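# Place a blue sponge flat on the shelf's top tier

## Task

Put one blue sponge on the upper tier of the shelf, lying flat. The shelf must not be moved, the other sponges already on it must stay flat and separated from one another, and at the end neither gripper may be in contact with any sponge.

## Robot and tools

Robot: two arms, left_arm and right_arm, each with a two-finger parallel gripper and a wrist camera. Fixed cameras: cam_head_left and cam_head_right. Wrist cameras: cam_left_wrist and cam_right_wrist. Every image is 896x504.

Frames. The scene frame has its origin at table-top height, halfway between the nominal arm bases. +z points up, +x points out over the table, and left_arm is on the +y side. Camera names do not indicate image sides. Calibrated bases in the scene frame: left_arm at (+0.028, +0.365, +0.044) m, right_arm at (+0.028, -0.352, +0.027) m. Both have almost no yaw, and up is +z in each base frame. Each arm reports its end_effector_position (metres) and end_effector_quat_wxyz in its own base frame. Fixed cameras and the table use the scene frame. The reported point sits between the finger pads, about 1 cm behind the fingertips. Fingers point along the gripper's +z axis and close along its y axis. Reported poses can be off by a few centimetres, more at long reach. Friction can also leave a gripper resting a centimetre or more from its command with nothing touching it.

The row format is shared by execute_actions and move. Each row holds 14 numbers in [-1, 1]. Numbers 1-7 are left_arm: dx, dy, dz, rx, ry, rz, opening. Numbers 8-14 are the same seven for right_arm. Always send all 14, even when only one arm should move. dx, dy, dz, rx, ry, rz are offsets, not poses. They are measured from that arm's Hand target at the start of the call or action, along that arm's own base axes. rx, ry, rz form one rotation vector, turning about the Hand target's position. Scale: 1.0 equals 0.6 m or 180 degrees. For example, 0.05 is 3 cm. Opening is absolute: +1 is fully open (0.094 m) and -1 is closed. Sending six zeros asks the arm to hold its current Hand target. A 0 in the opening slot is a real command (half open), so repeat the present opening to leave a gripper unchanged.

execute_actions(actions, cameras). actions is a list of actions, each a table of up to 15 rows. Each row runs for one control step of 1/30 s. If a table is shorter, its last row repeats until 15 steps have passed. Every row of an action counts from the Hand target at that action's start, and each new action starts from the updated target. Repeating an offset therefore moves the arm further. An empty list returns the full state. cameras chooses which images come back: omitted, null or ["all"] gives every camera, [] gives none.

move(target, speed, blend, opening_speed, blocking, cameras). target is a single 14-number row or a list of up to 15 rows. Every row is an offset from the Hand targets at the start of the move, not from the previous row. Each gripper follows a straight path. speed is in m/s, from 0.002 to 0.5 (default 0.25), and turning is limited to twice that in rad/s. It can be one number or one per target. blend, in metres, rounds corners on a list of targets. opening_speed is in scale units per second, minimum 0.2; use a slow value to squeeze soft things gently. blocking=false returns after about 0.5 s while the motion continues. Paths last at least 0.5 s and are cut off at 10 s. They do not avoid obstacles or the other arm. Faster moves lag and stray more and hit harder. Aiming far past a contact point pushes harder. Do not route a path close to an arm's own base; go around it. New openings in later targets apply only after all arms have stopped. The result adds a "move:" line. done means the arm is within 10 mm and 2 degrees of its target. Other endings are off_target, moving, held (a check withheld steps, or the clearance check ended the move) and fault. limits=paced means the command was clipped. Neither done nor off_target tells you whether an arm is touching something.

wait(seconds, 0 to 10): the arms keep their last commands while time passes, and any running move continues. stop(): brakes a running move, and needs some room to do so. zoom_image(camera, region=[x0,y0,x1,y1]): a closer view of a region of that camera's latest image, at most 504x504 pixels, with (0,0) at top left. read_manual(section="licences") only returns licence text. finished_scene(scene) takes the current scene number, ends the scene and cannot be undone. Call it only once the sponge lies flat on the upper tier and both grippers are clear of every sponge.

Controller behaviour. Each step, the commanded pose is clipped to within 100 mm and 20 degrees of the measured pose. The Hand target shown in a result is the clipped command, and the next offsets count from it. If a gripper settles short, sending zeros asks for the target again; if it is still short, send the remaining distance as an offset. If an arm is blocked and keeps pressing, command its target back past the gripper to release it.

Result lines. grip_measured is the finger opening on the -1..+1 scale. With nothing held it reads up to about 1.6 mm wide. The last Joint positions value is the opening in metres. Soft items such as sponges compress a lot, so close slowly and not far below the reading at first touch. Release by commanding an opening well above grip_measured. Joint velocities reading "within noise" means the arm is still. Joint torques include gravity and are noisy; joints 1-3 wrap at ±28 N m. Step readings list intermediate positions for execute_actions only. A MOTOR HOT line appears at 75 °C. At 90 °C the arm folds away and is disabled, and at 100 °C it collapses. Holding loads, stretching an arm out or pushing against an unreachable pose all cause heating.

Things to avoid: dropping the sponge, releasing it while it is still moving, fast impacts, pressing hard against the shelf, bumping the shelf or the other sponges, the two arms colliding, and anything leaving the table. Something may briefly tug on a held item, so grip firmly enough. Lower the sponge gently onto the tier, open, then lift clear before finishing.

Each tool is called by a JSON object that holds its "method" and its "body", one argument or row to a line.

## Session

{"method": "execute_actions", "body": {
  "actions": []
}}

Scene clock: 0.00 s.
left_arm: end_effector_position=(+0.4062, +0.0450, +0.1053) grip_measured=+1.000 end_effector_quat_wxyz=(+0.570, -0.097, +0.805, +0.133) | right_arm: end_effector_position=(+0.4027, -0.0245, +0.1138) grip_measured=+1.000 end_effector_quat_wxyz=(+0.606, +0.063, +0.791, -0.059)
Joint positions: left_arm=[-0.056 1.587 0.449 0.792 -0.383 -0.025 0.094] | right_arm=[0.02 1.559 0.378 0.914 0.19 0.035 0.094]
Joint velocities: within noise
Joint torques (N m): no reading
Motor temperatures (°C): left_arm=[26 27 28 25 24 27 28] | right_arm=[27 29 26 27 27 28 28]
Heat: left arm: 28 °C; right arm: 29 °C.
Hand target: left_arm +0.4116, +0.0458, +0.1221; +0.590, -0.105, +0.790, +0.131 | right_arm +0.4073, -0.0259, +0.1300; +0.624, +0.070, +0.776, -0.058
Tool commands: left_gripper/opening=+1.0 right_gripper/opening=+1.0

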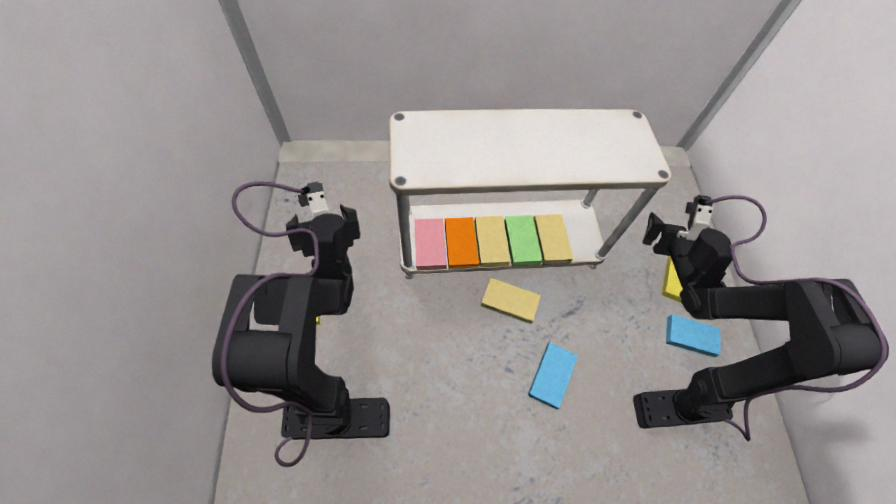

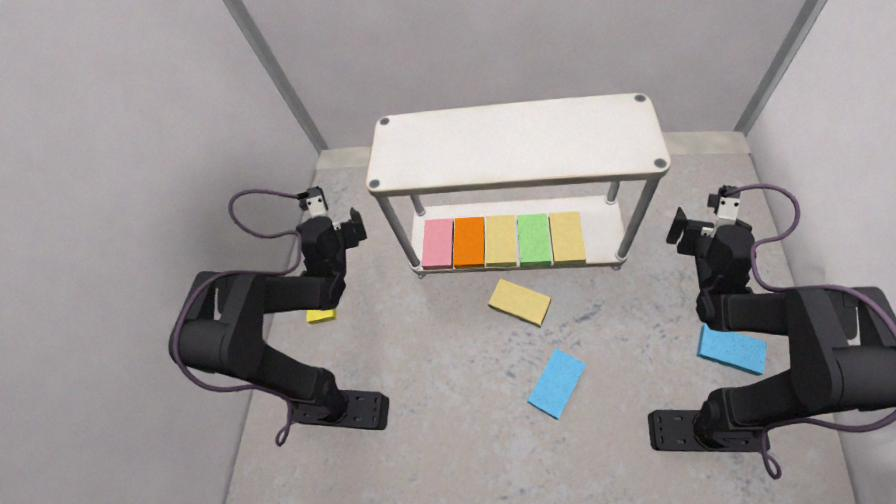

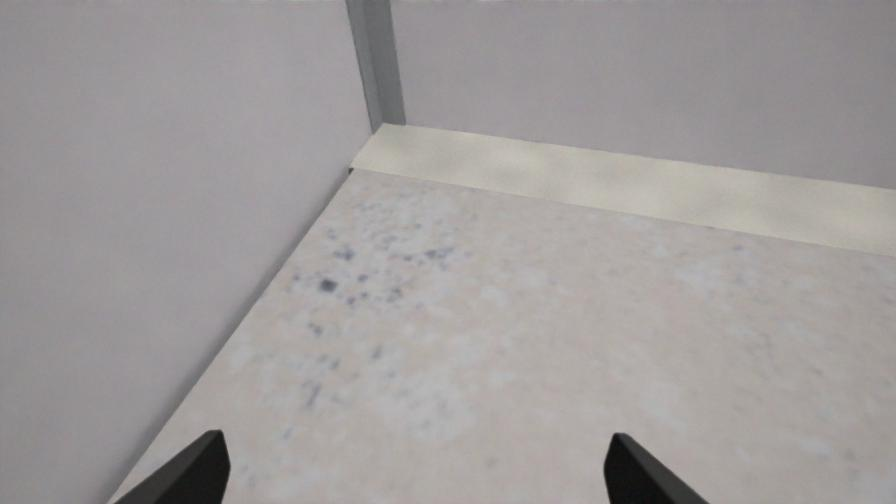

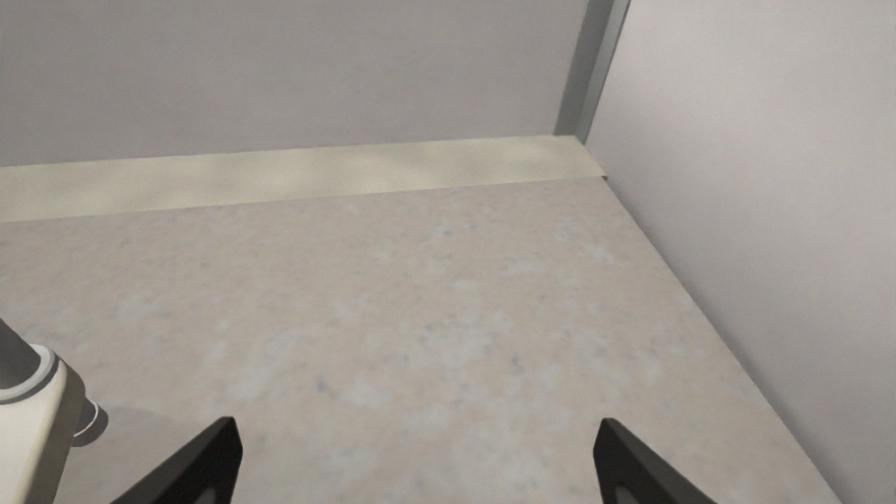

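{"method": "move", "body": {
  "target": [
    [-0.27,-0.627,0.1,-0.0135,0.055,-0.1,1,0,0,0,0,0,0,1],
    [-0.62,-0.77,0.08,-0.027,0.109,-0.197,1,0,0,0,0,0,0,1]
  ],
  "blend": 0.05
}}

Scene clock: 4.70 s.
left_arm: end_effector_position=(+0.0374, -0.4090, +0.1597) grip_measured=+1.000 end_effector_quat_wxyz=(+0.456, +0.154, +0.874, -0.060) | right_arm: end_effector_position=(+0.4022, -0.0298, +0.1139) grip_measured=+1.000 end_effector_quat_wxyz=(+0.605, +0.070, +0.790, -0.065)
Joint positions: left_arm=[-1.844 1.981 1.63 -1.174 -0.955 -1.472 0.094] | right_arm=[0.011 1.559 0.378 0.914 0.199 0.036 0.094]
Joint torques (N m): left_arm=[0.55 -6.72 8.55 0.15 -0.47 -0.1] | right_arm=[0.49 -5.93 5.15 2.2 -0.09 -0.01]
Hand target: left_arm +0.0396, -0.4162, +0.1701; +0.455, +0.138, +0.877, -0.071 | right_arm +0.4073, -0.0259, +0.1300; +0.624, +0.070, +0.776, -0.058
Off the commanded pose: left_arm 0.013 m, 2 deg | right_arm 0.017 m, 3 deg.
move: off_target (left_arm, right_arm)

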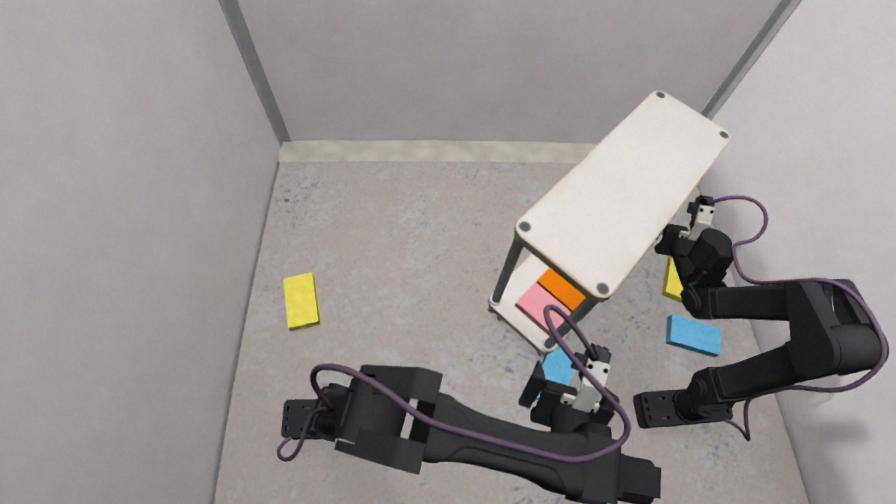

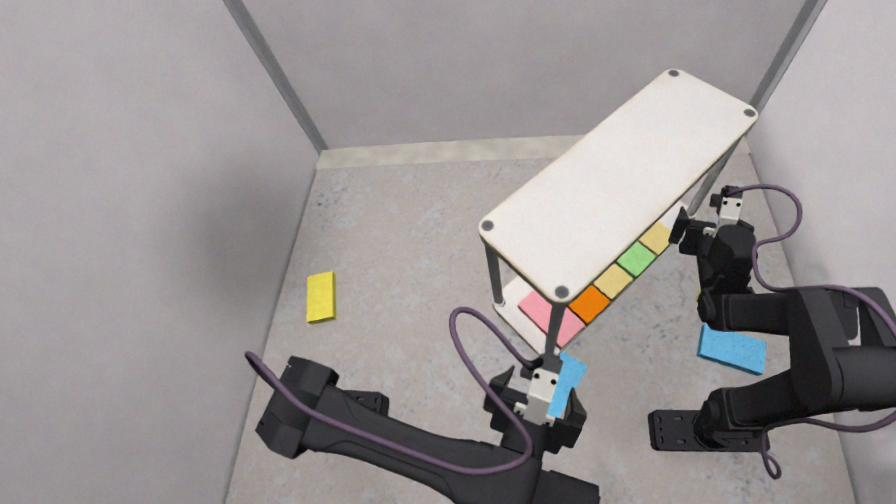

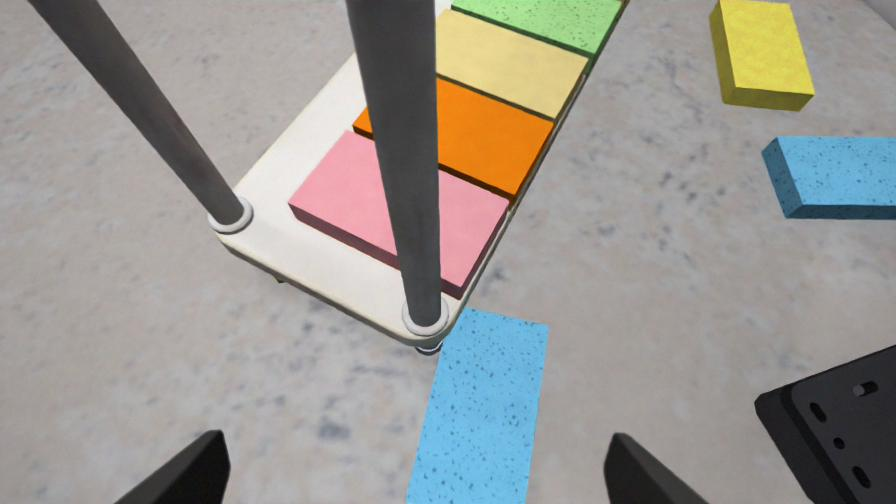

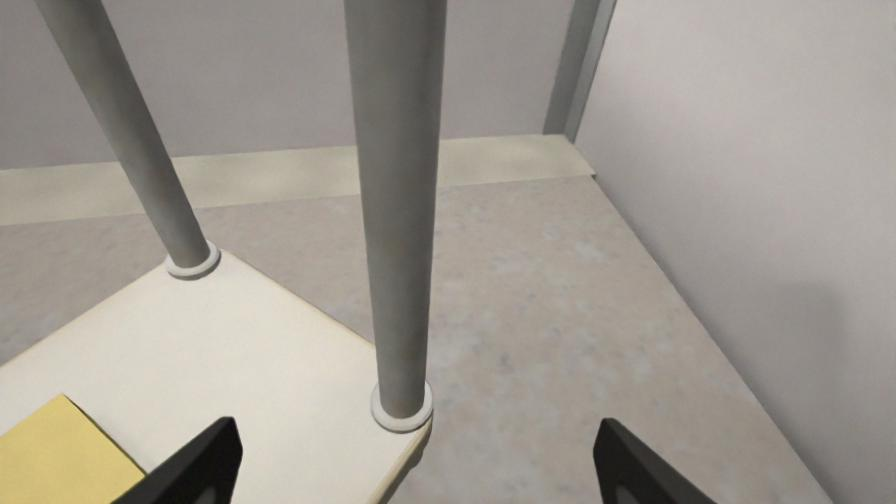

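{"method": "move", "body": {
  "target": [0,0,-0.133,0,0,0,1,0,0,0,0,0,0,1],
  "speed": 0.15
}}

Scene clock: 8.17 s.
left_arm: end_effector_position=(+0.0349, -0.4159, +0.0913) grip_measured=+1.000 end_effector_quat_wxyz=(+0.453, +0.146, +0.877, -0.068) | right_arm: end_effector_position=(+0.4022, -0.0298, +0.1139) grip_measured=+1.000 end_effector_quat_wxyz=(+0.605, +0.070, +0.790, -0.065)
Joint positions: left_arm=[-1.844 2.061 1.47 -0.923 -0.951 -1.484 0.094] | right_arm=[0.011 1.559 0.378 0.914 0.199 0.036 0.094]
Joint torques (N m): left_arm=[0.49 -7.71 3.58 0.51 -0.5 0] | right_arm=[0.5 -5.93 5.15 2.19 -0.09 -0.01]
Hand target: left_arm +0.0396, -0.4162, +0.0903; +0.455, +0.138, +0.877, -0.071 | right_arm +0.4073, -0.0259, +0.1300; +0.624, +0.070, +0.776, -0.058
Off the commanded pose: left_arm 0.005 m, 1 deg | right_arm 0.017 m, 3 deg.
move: off_target (right_arm)

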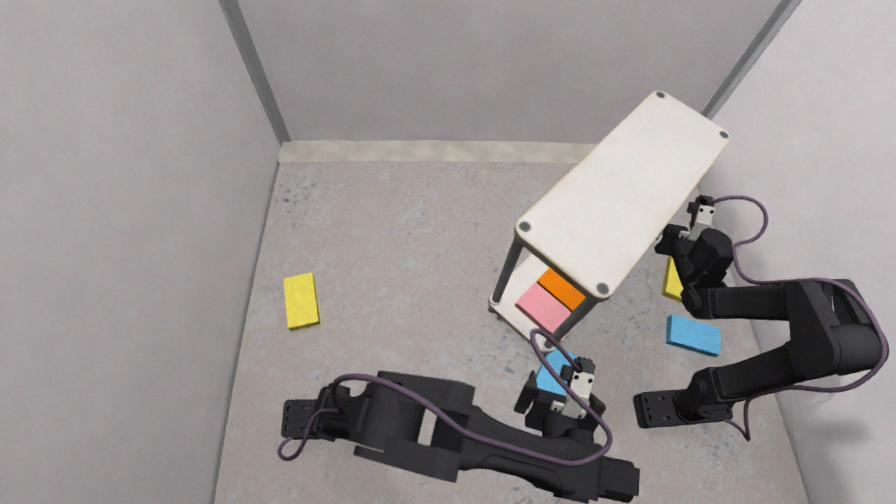

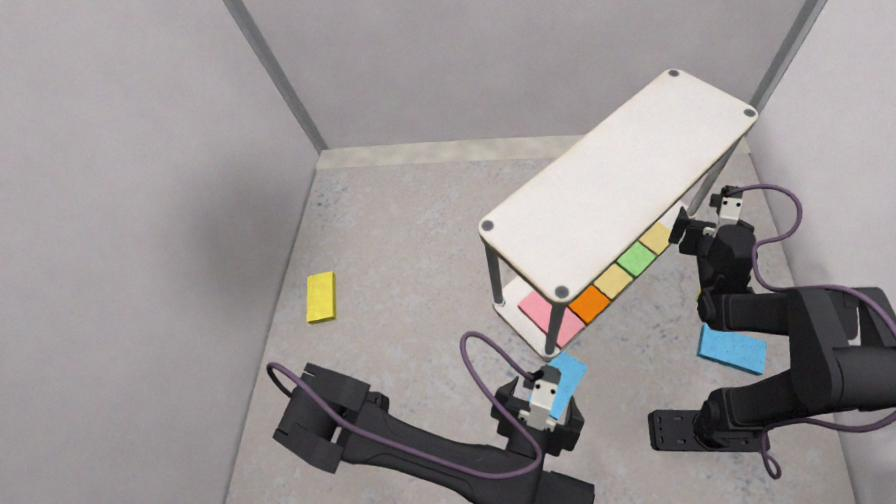

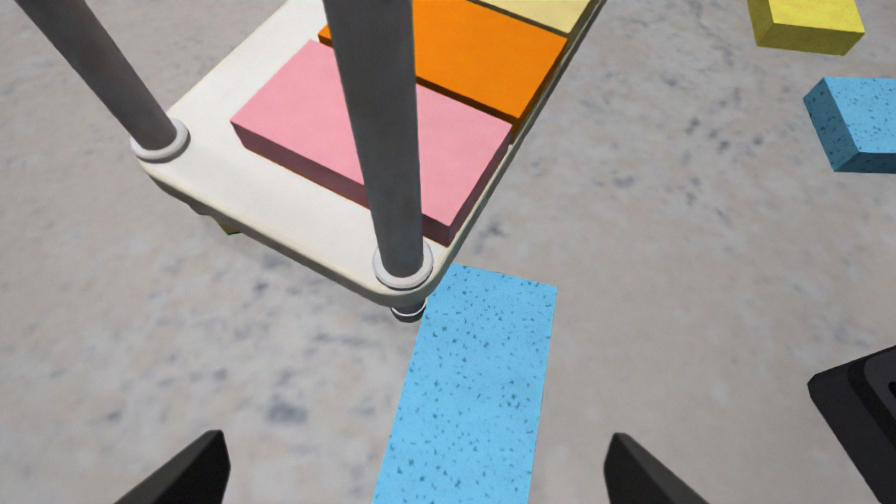

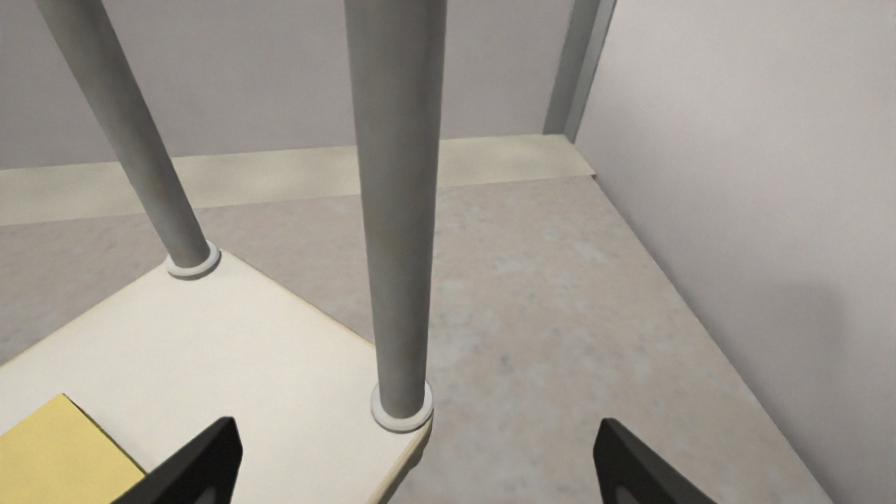

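{"method": "move", "body": {
  "target": [0.17,-0.025,-0.008,0,0,0,1,0.115,-0.002,-0.015,0,0,0,1],
  "speed": 0.1
}}

Scene clock: 10.27 s.
left_arm: end_effector_position=(+0.1290, -0.4275, +0.0688) grip_measured=+1.000 end_effector_quat_wxyz=(+0.457, +0.153, +0.875, -0.046) | right_arm: end_effector_position=(+0.4632, -0.0278, +0.0999) grip_measured=+1.000 end_effector_quat_wxyz=(+0.599, +0.067, +0.796, -0.062)
Joint positions: left_arm=[-1.602 2.049 1.337 -0.533 -0.915 -1.094 0.094] | right_arm=[0.011 1.81 0.611 0.914 0.191 0.036 0.094]
Joint torques (N m): left_arm=[2.18 -11.15 3.74 1.12 -0.19 0.35] | right_arm=[-0.27 -6.64 7.12 2.3 -0.09 -0.03]
Hand target: left_arm +0.1416, -0.4312, +0.0855; +0.455, +0.138, +0.877, -0.071 | right_arm +0.4763, -0.0271, +0.1210; +0.624, +0.070, +0.776, -0.058
Off the commanded pose: left_arm 0.021 m, 3 deg | right_arm 0.025 m, 4 deg.
move: off_target (left_arm, right_arm)

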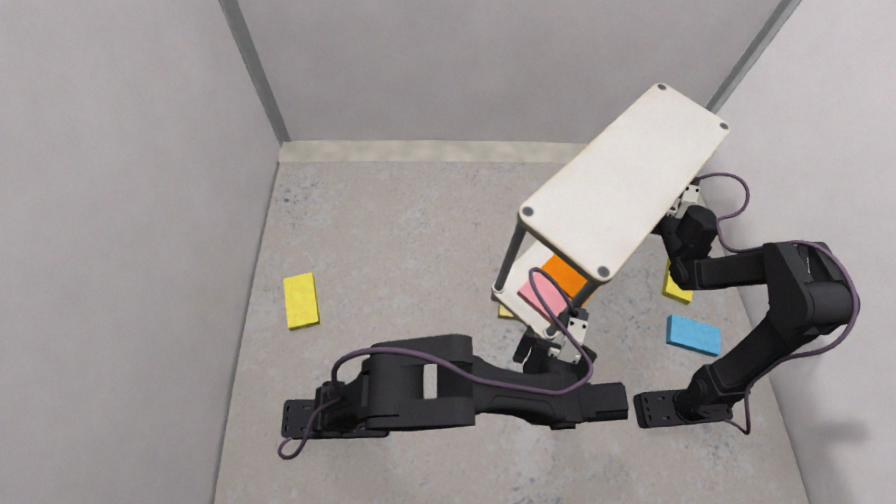

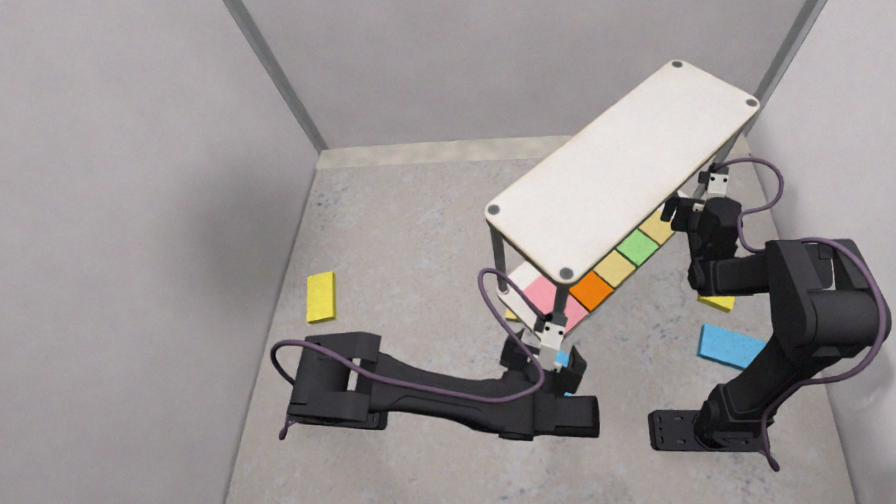

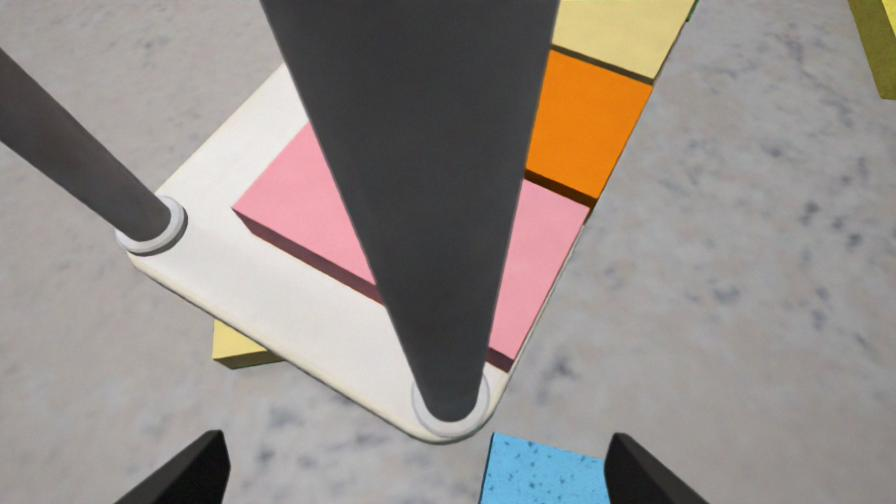

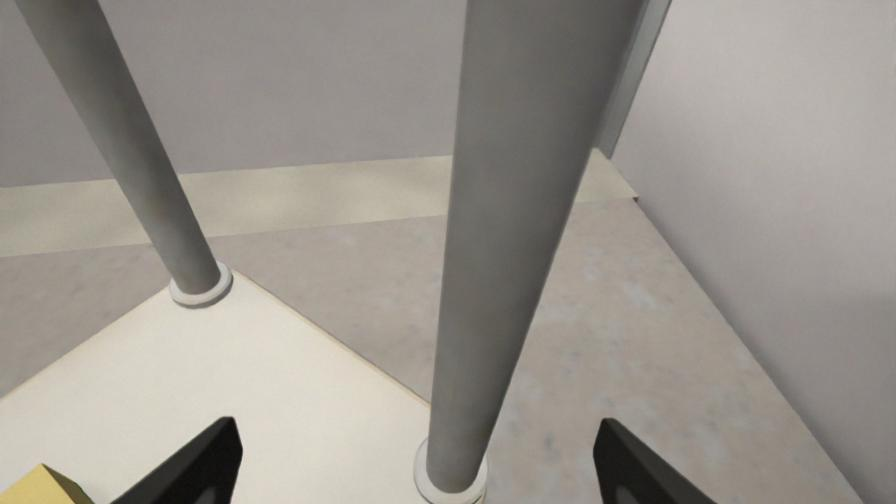

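{"method": "move", "body": {
  "target": [
    [-0.13,0.04,0.02,0,0,0,1,-0.033,-0.013,0,0,0,0,1],
    [-0.13,0.035,0,-0.06,-0.185,0,1,-0.033,-0.013,0.01,-0.016,-0.082,0,1]
  ],
  "speed": 0.15
}}

Scene clock: 14.93 s.
left_arm: end_effector_position=(+0.0669, -0.4129, +0.0806) grip_measured=+1.000 end_effector_quat_wxyz=(+0.678, +0.100, +0.720, -0.103) | right_arm: end_effector_position=(+0.4582, -0.0308, +0.1128) grip_measured=+1.000 end_effector_quat_wxyz=(+0.698, +0.060, +0.711, -0.062)
Joint positions: left_arm=[-1.852 2.221 1.251 -0.47 -1.512 -1.452 0.094] | right_arm=[-0.004 2.017 0.522 1.477 0.168 0 0.094]
Joint torques (N m): left_arm=[-0.38 -7.53 2.41 0.55 -1.08 0.06] | right_arm=[-0.34 -6.76 2.35 2.85 -0.09 -0.07]
Motor temperatures (°C): left_arm=[26 29 29 26 25 27 28] | right_arm=[27 30 27 32 27 28 28]
Hand target: left_arm +0.0636, -0.4102, +0.0855; +0.698, +0.110, +0.699, -0.110 | right_arm +0.4565, -0.0349, +0.1270; +0.720, +0.061, +0.688, -0.068
Off the commanded pose: left_arm 0.006 m, 4 deg | right_arm 0.015 m, 4 deg.
joint sent to its limit (left arm) — joint 5 (wrist yaw), lower limit. The joint targets are off in position, not in orientation.
move: off_target (left_arm, right_arm)

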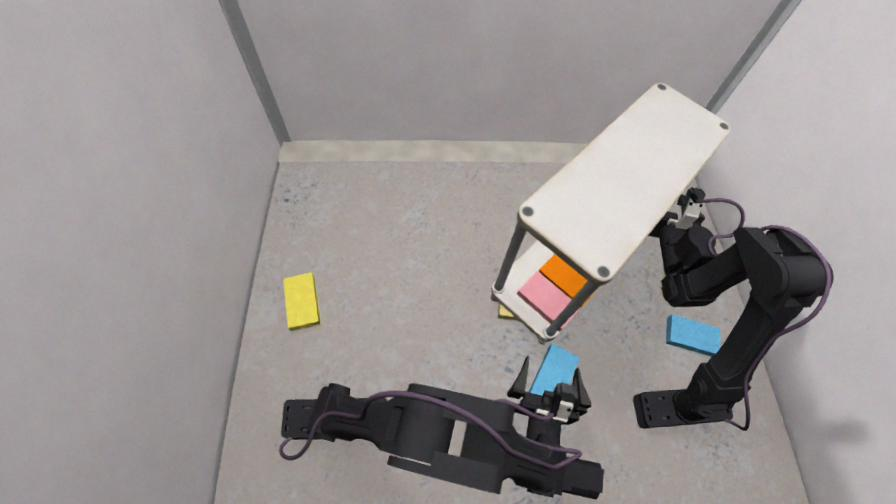

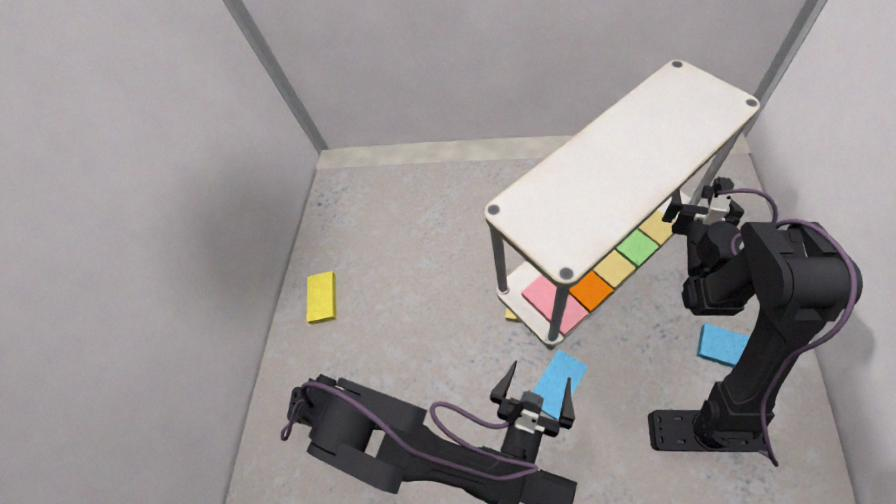

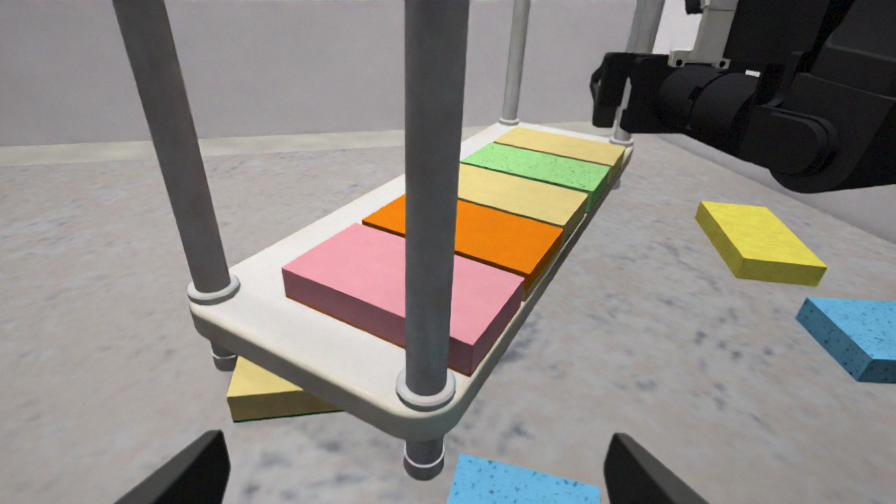

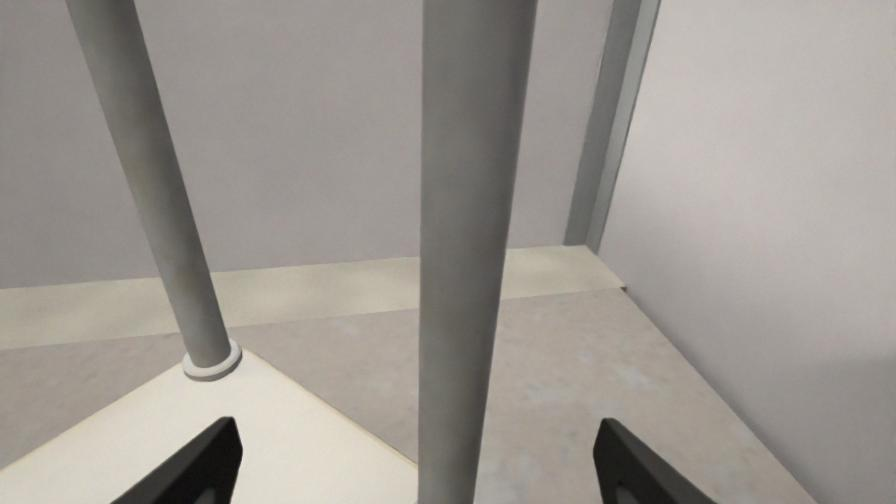

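{"method": "move", "body": {
  "target": [0.15,-0.042,0,0,0,0,1,0.048,-0.014,0,0,0,0,1],
  "speed": 0.1
}}

Scene clock: 19.17 s.
left_arm: end_effector_position=(+0.1503, -0.4378, +0.0864) grip_measured=+1.000 end_effector_quat_wxyz=(+0.694, +0.117, +0.702, -0.104) | right_arm: end_effector_position=(+0.4778, -0.0397, +0.1164) grip_measured=+1.000 end_effector_quat_wxyz=(+0.709, +0.065, +0.700, -0.065)
Joint positions: left_arm=[-1.624 2.297 0.972 1.271 -1.309 -0.036 0.094] | right_arm=[-0.027 2.07 0.606 1.477 0.156 0 0.094]
Joint torques (N m): left_arm=[0.44 -6.99 2.29 1.68 0.07 0.05] | right_arm=[-0.57 -7.32 5.44 2.09 -0.13 -0.06]
Hand target: left_arm +0.1536, -0.4354, +0.0855; +0.698, +0.110, +0.699, -0.110 | right_arm +0.4853, -0.0433, +0.1270; +0.720, +0.061, +0.688, -0.068
Off the commanded pose: left_arm 0.004 m, 1 deg | right_arm 0.013 m, 2 deg.
move: off_target (right_arm)

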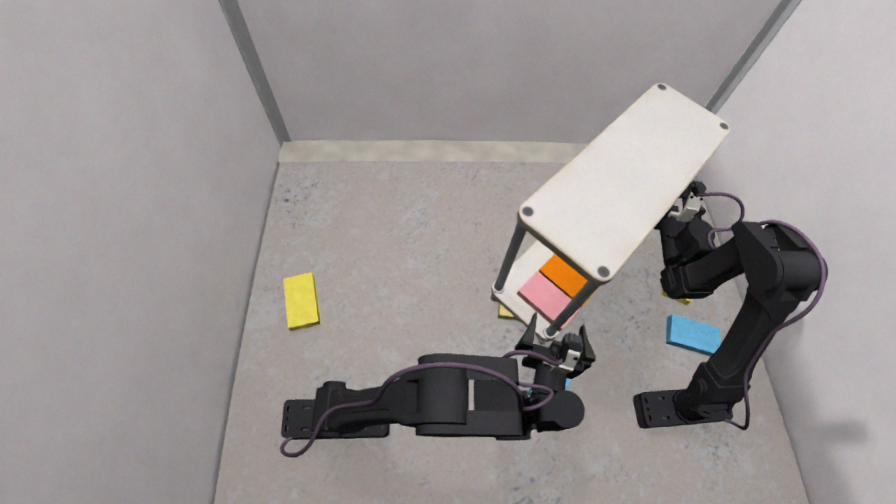

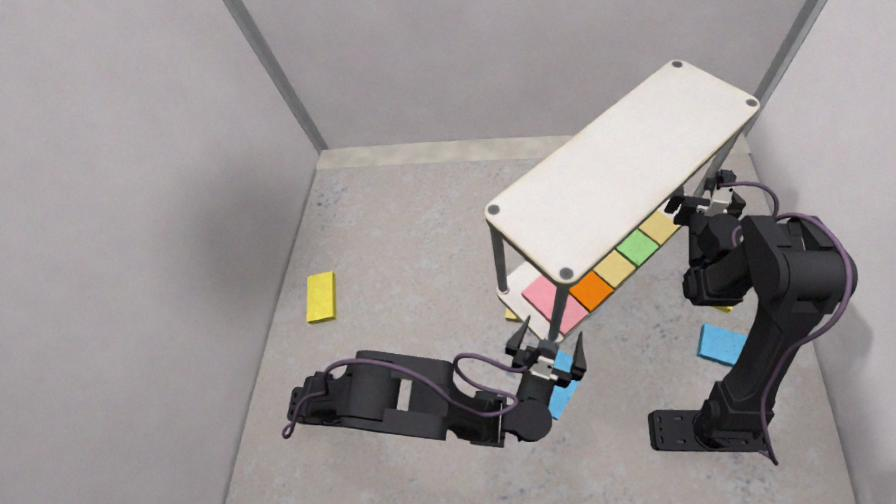

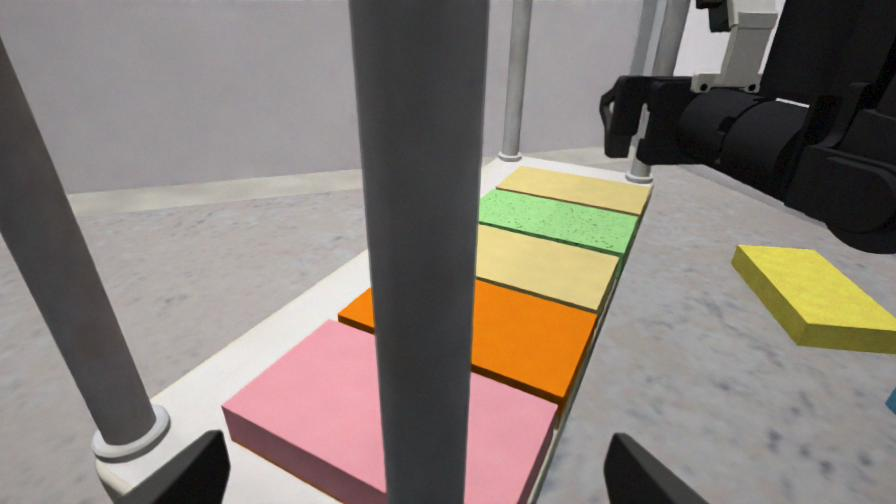

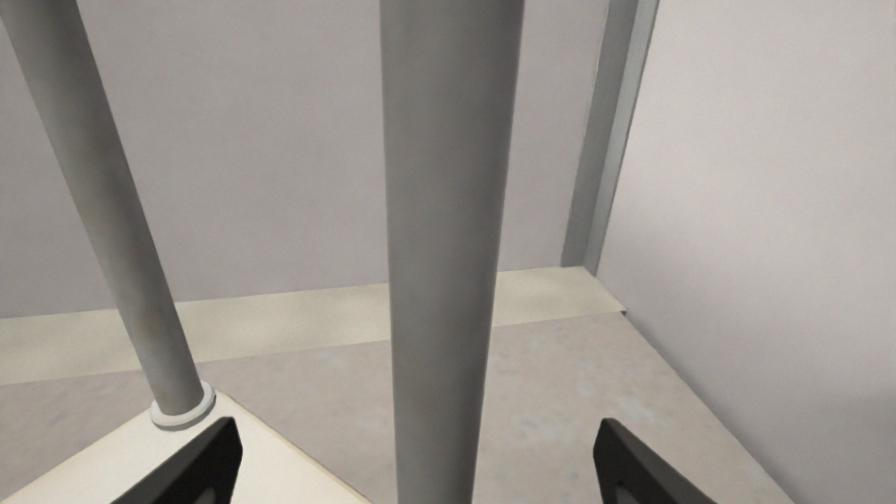

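{"method": "move", "body": {
  "target": [0.035,-0.012,0,0,0,0,1,0.033,-0.008,0,0,0,0,1],
  "speed": 0.1
}}

Scene clock: 20.90 s.
left_arm: end_effector_position=(+0.1761, -0.4358, +0.0784) grip_measured=+1.000 end_effector_quat_wxyz=(+0.694, +0.127, +0.704, -0.086) | right_arm: end_effector_position=(+0.4965, -0.0442, +0.1271) grip_measured=+1.000 end_effector_quat_wxyz=(+0.725, +0.066, +0.683, -0.064)
Joint positions: left_arm=[-1.558 2.316 0.972 1.272 -1.254 -0.013 0.094] | right_arm=[-0.04 2.107 0.689 1.477 0.144 0 0.094]
Joint torques (N m): left_arm=[0.23 -7.12 4.6 1.69 0.03 0.05] | right_arm=[-0.57 -7.76 5.7 1.57 -0.14 -0.05]
Hand target: left_arm +0.1746, -0.4426, +0.0855; +0.698, +0.110, +0.699, -0.110 | right_arm +0.5051, -0.0481, +0.1270; +0.720, +0.061, +0.688, -0.068
Off the commanded pose: left_arm 0.010 m, 3 deg | right_arm 0.009 m, 1 deg.
move: off_target (left_arm)

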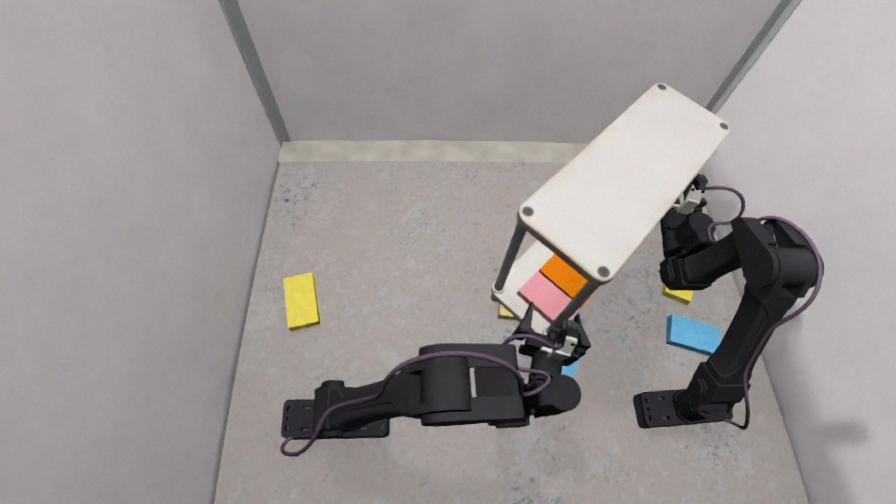

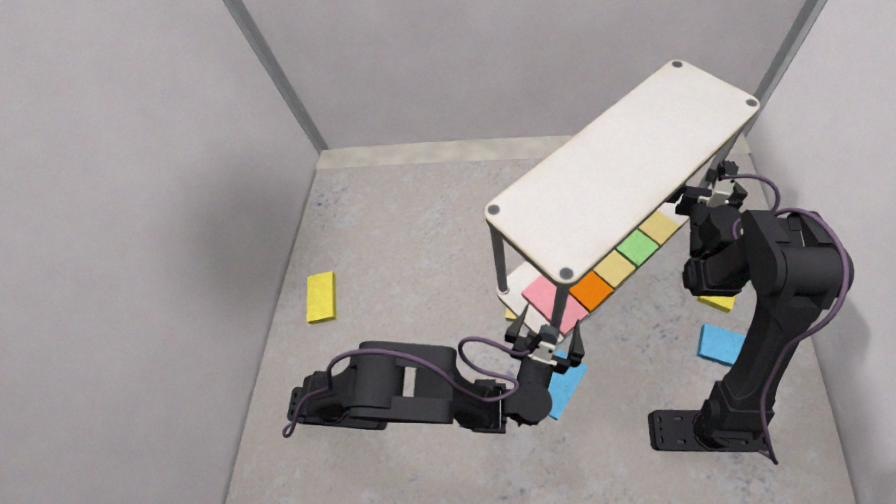

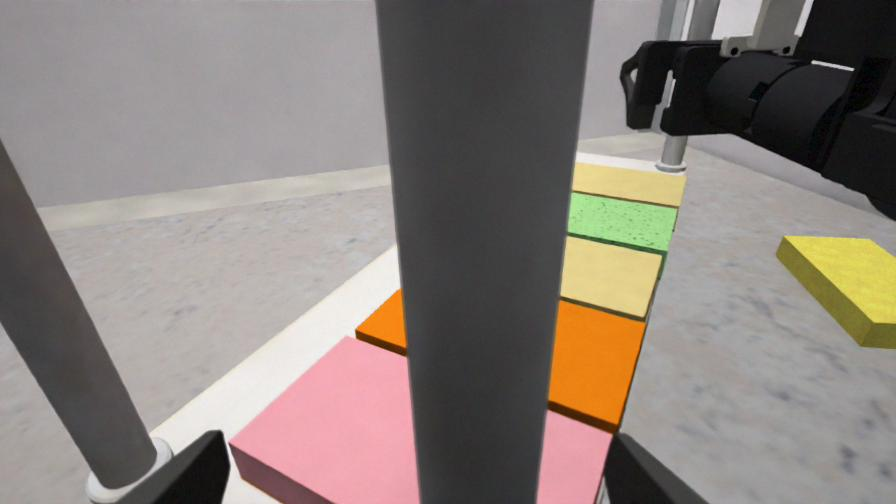

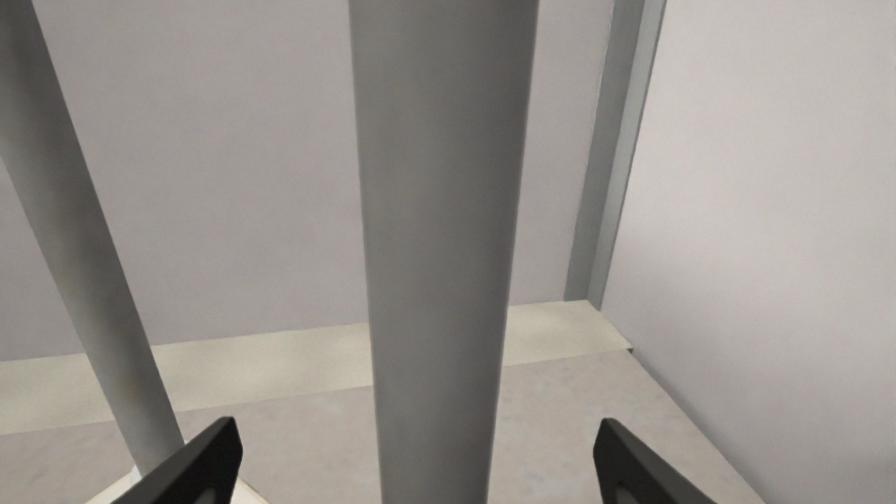

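{"method": "move", "body": {
  "target": [-0.022,-0.012,0,0,0,0,1,0.0,0.0,0,0,0,0,1],
  "speed": 0.1,
  "cameras": ["cam_left_wrist"]
}}

{"method": "move", "body": {
  "target": [0,0,0,0,0,0,-0.6,0.0,0.0,0,0,0,0,-0.6],
  "opening_speed": 0.7
}}

Scene clock: 22.40 s.
Off the commanded pose: left_arm 0.009 m, 3 deg | right_arm 0.009 m, 1 deg.
move: off_target (left_arm)
Images, in order: cam_left_wrist.

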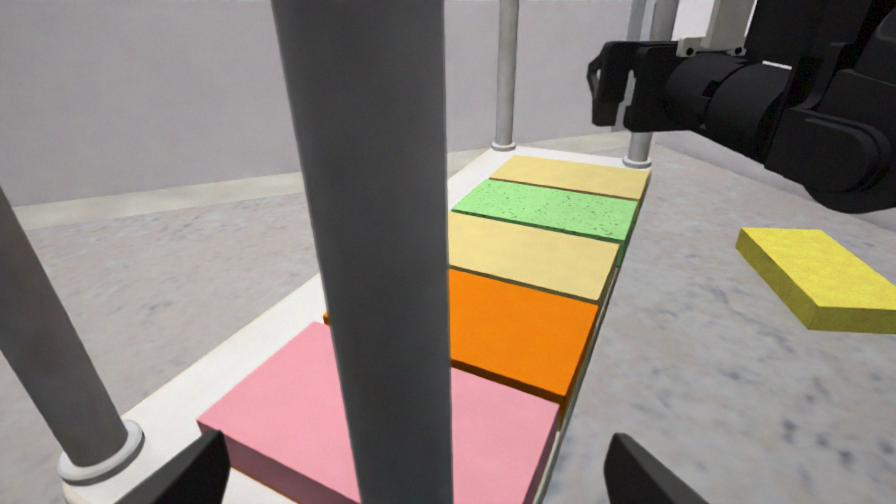

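Scene clock: 25.57 s.
left_arm: end_effector_position=(+0.1604, -0.4430, +0.0784) grip_measured=-0.600 end_effector_quat_wxyz=(+0.692, +0.119, +0.703, -0.107) | right_arm: end_effector_position=(+0.4963, -0.0470, +0.1271) grip_measured=-0.597 end_effector_quat_wxyz=(+0.724, +0.063, +0.683, -0.070)
Joint positions: left_arm=[-1.596 2.328 0.992 1.274 -1.274 -0.045 0.019] | right_arm=[-0.046 2.107 0.689 1.477 0.142 -0.013 0.019]
Joint torques (N m): left_arm=[-0.35 -7.12 5.83 1.48 -0.1 0.27] | right_arm=[-0.57 -7.76 5.71 1.57 -0.12 -0.04]
Hand target: left_arm +0.1614, -0.4498, +0.0855; +0.698, +0.110, +0.699, -0.110 | right_arm +0.5051, -0.0481, +0.1270; +0.720, +0.061, +0.688, -0.068
Off the commanded pose: left_arm 0.010 m, 1 deg | right_arm 0.009 m, 1 deg.
move: done

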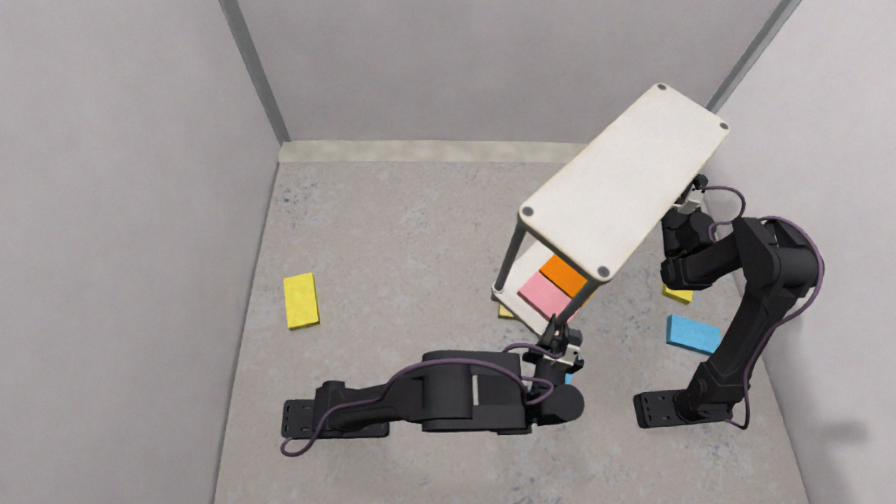

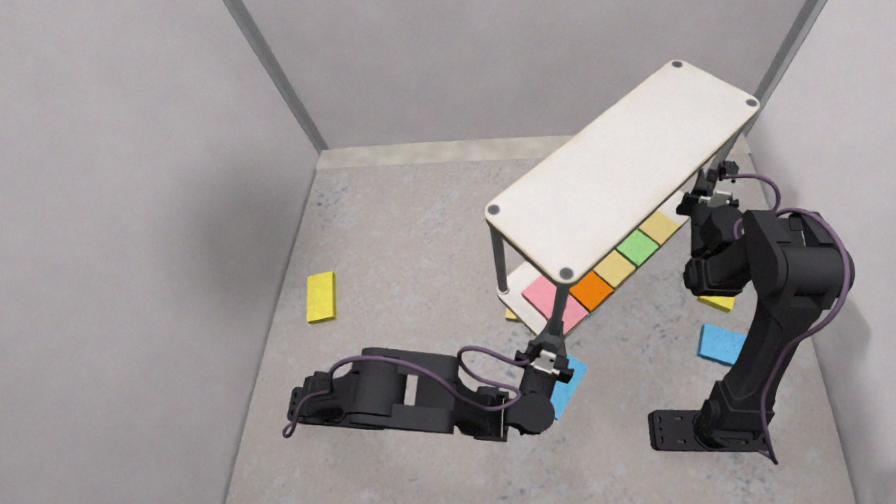

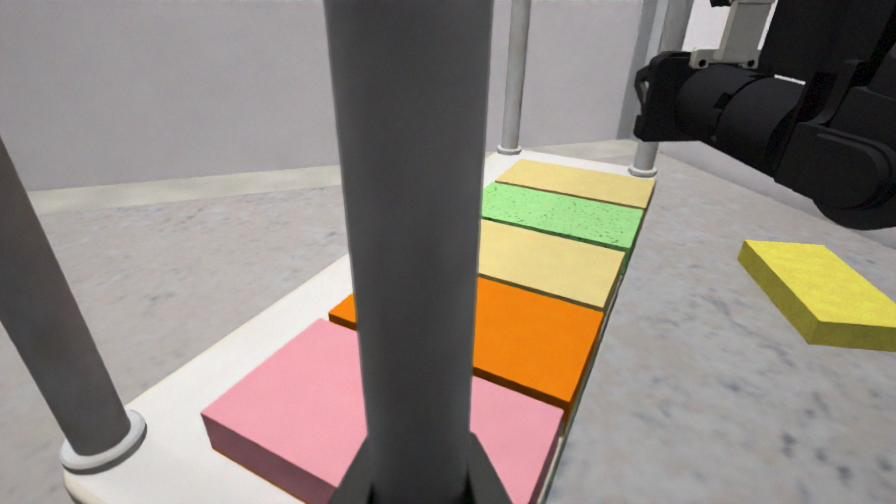

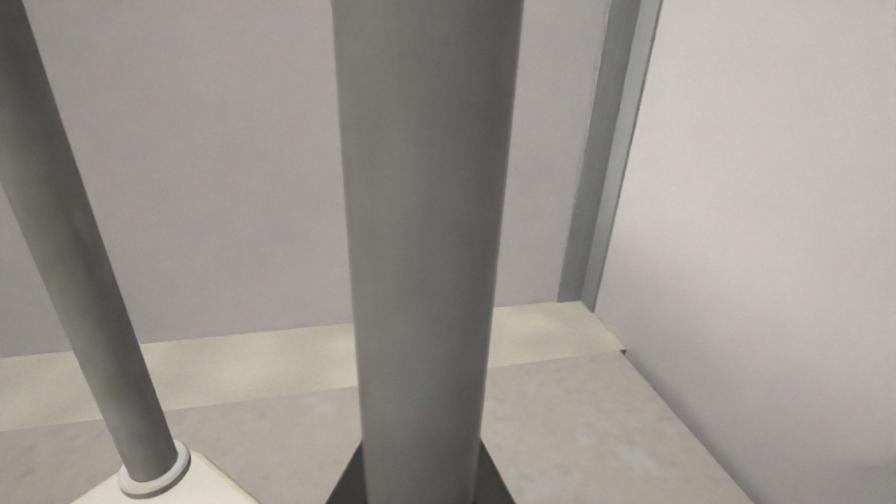

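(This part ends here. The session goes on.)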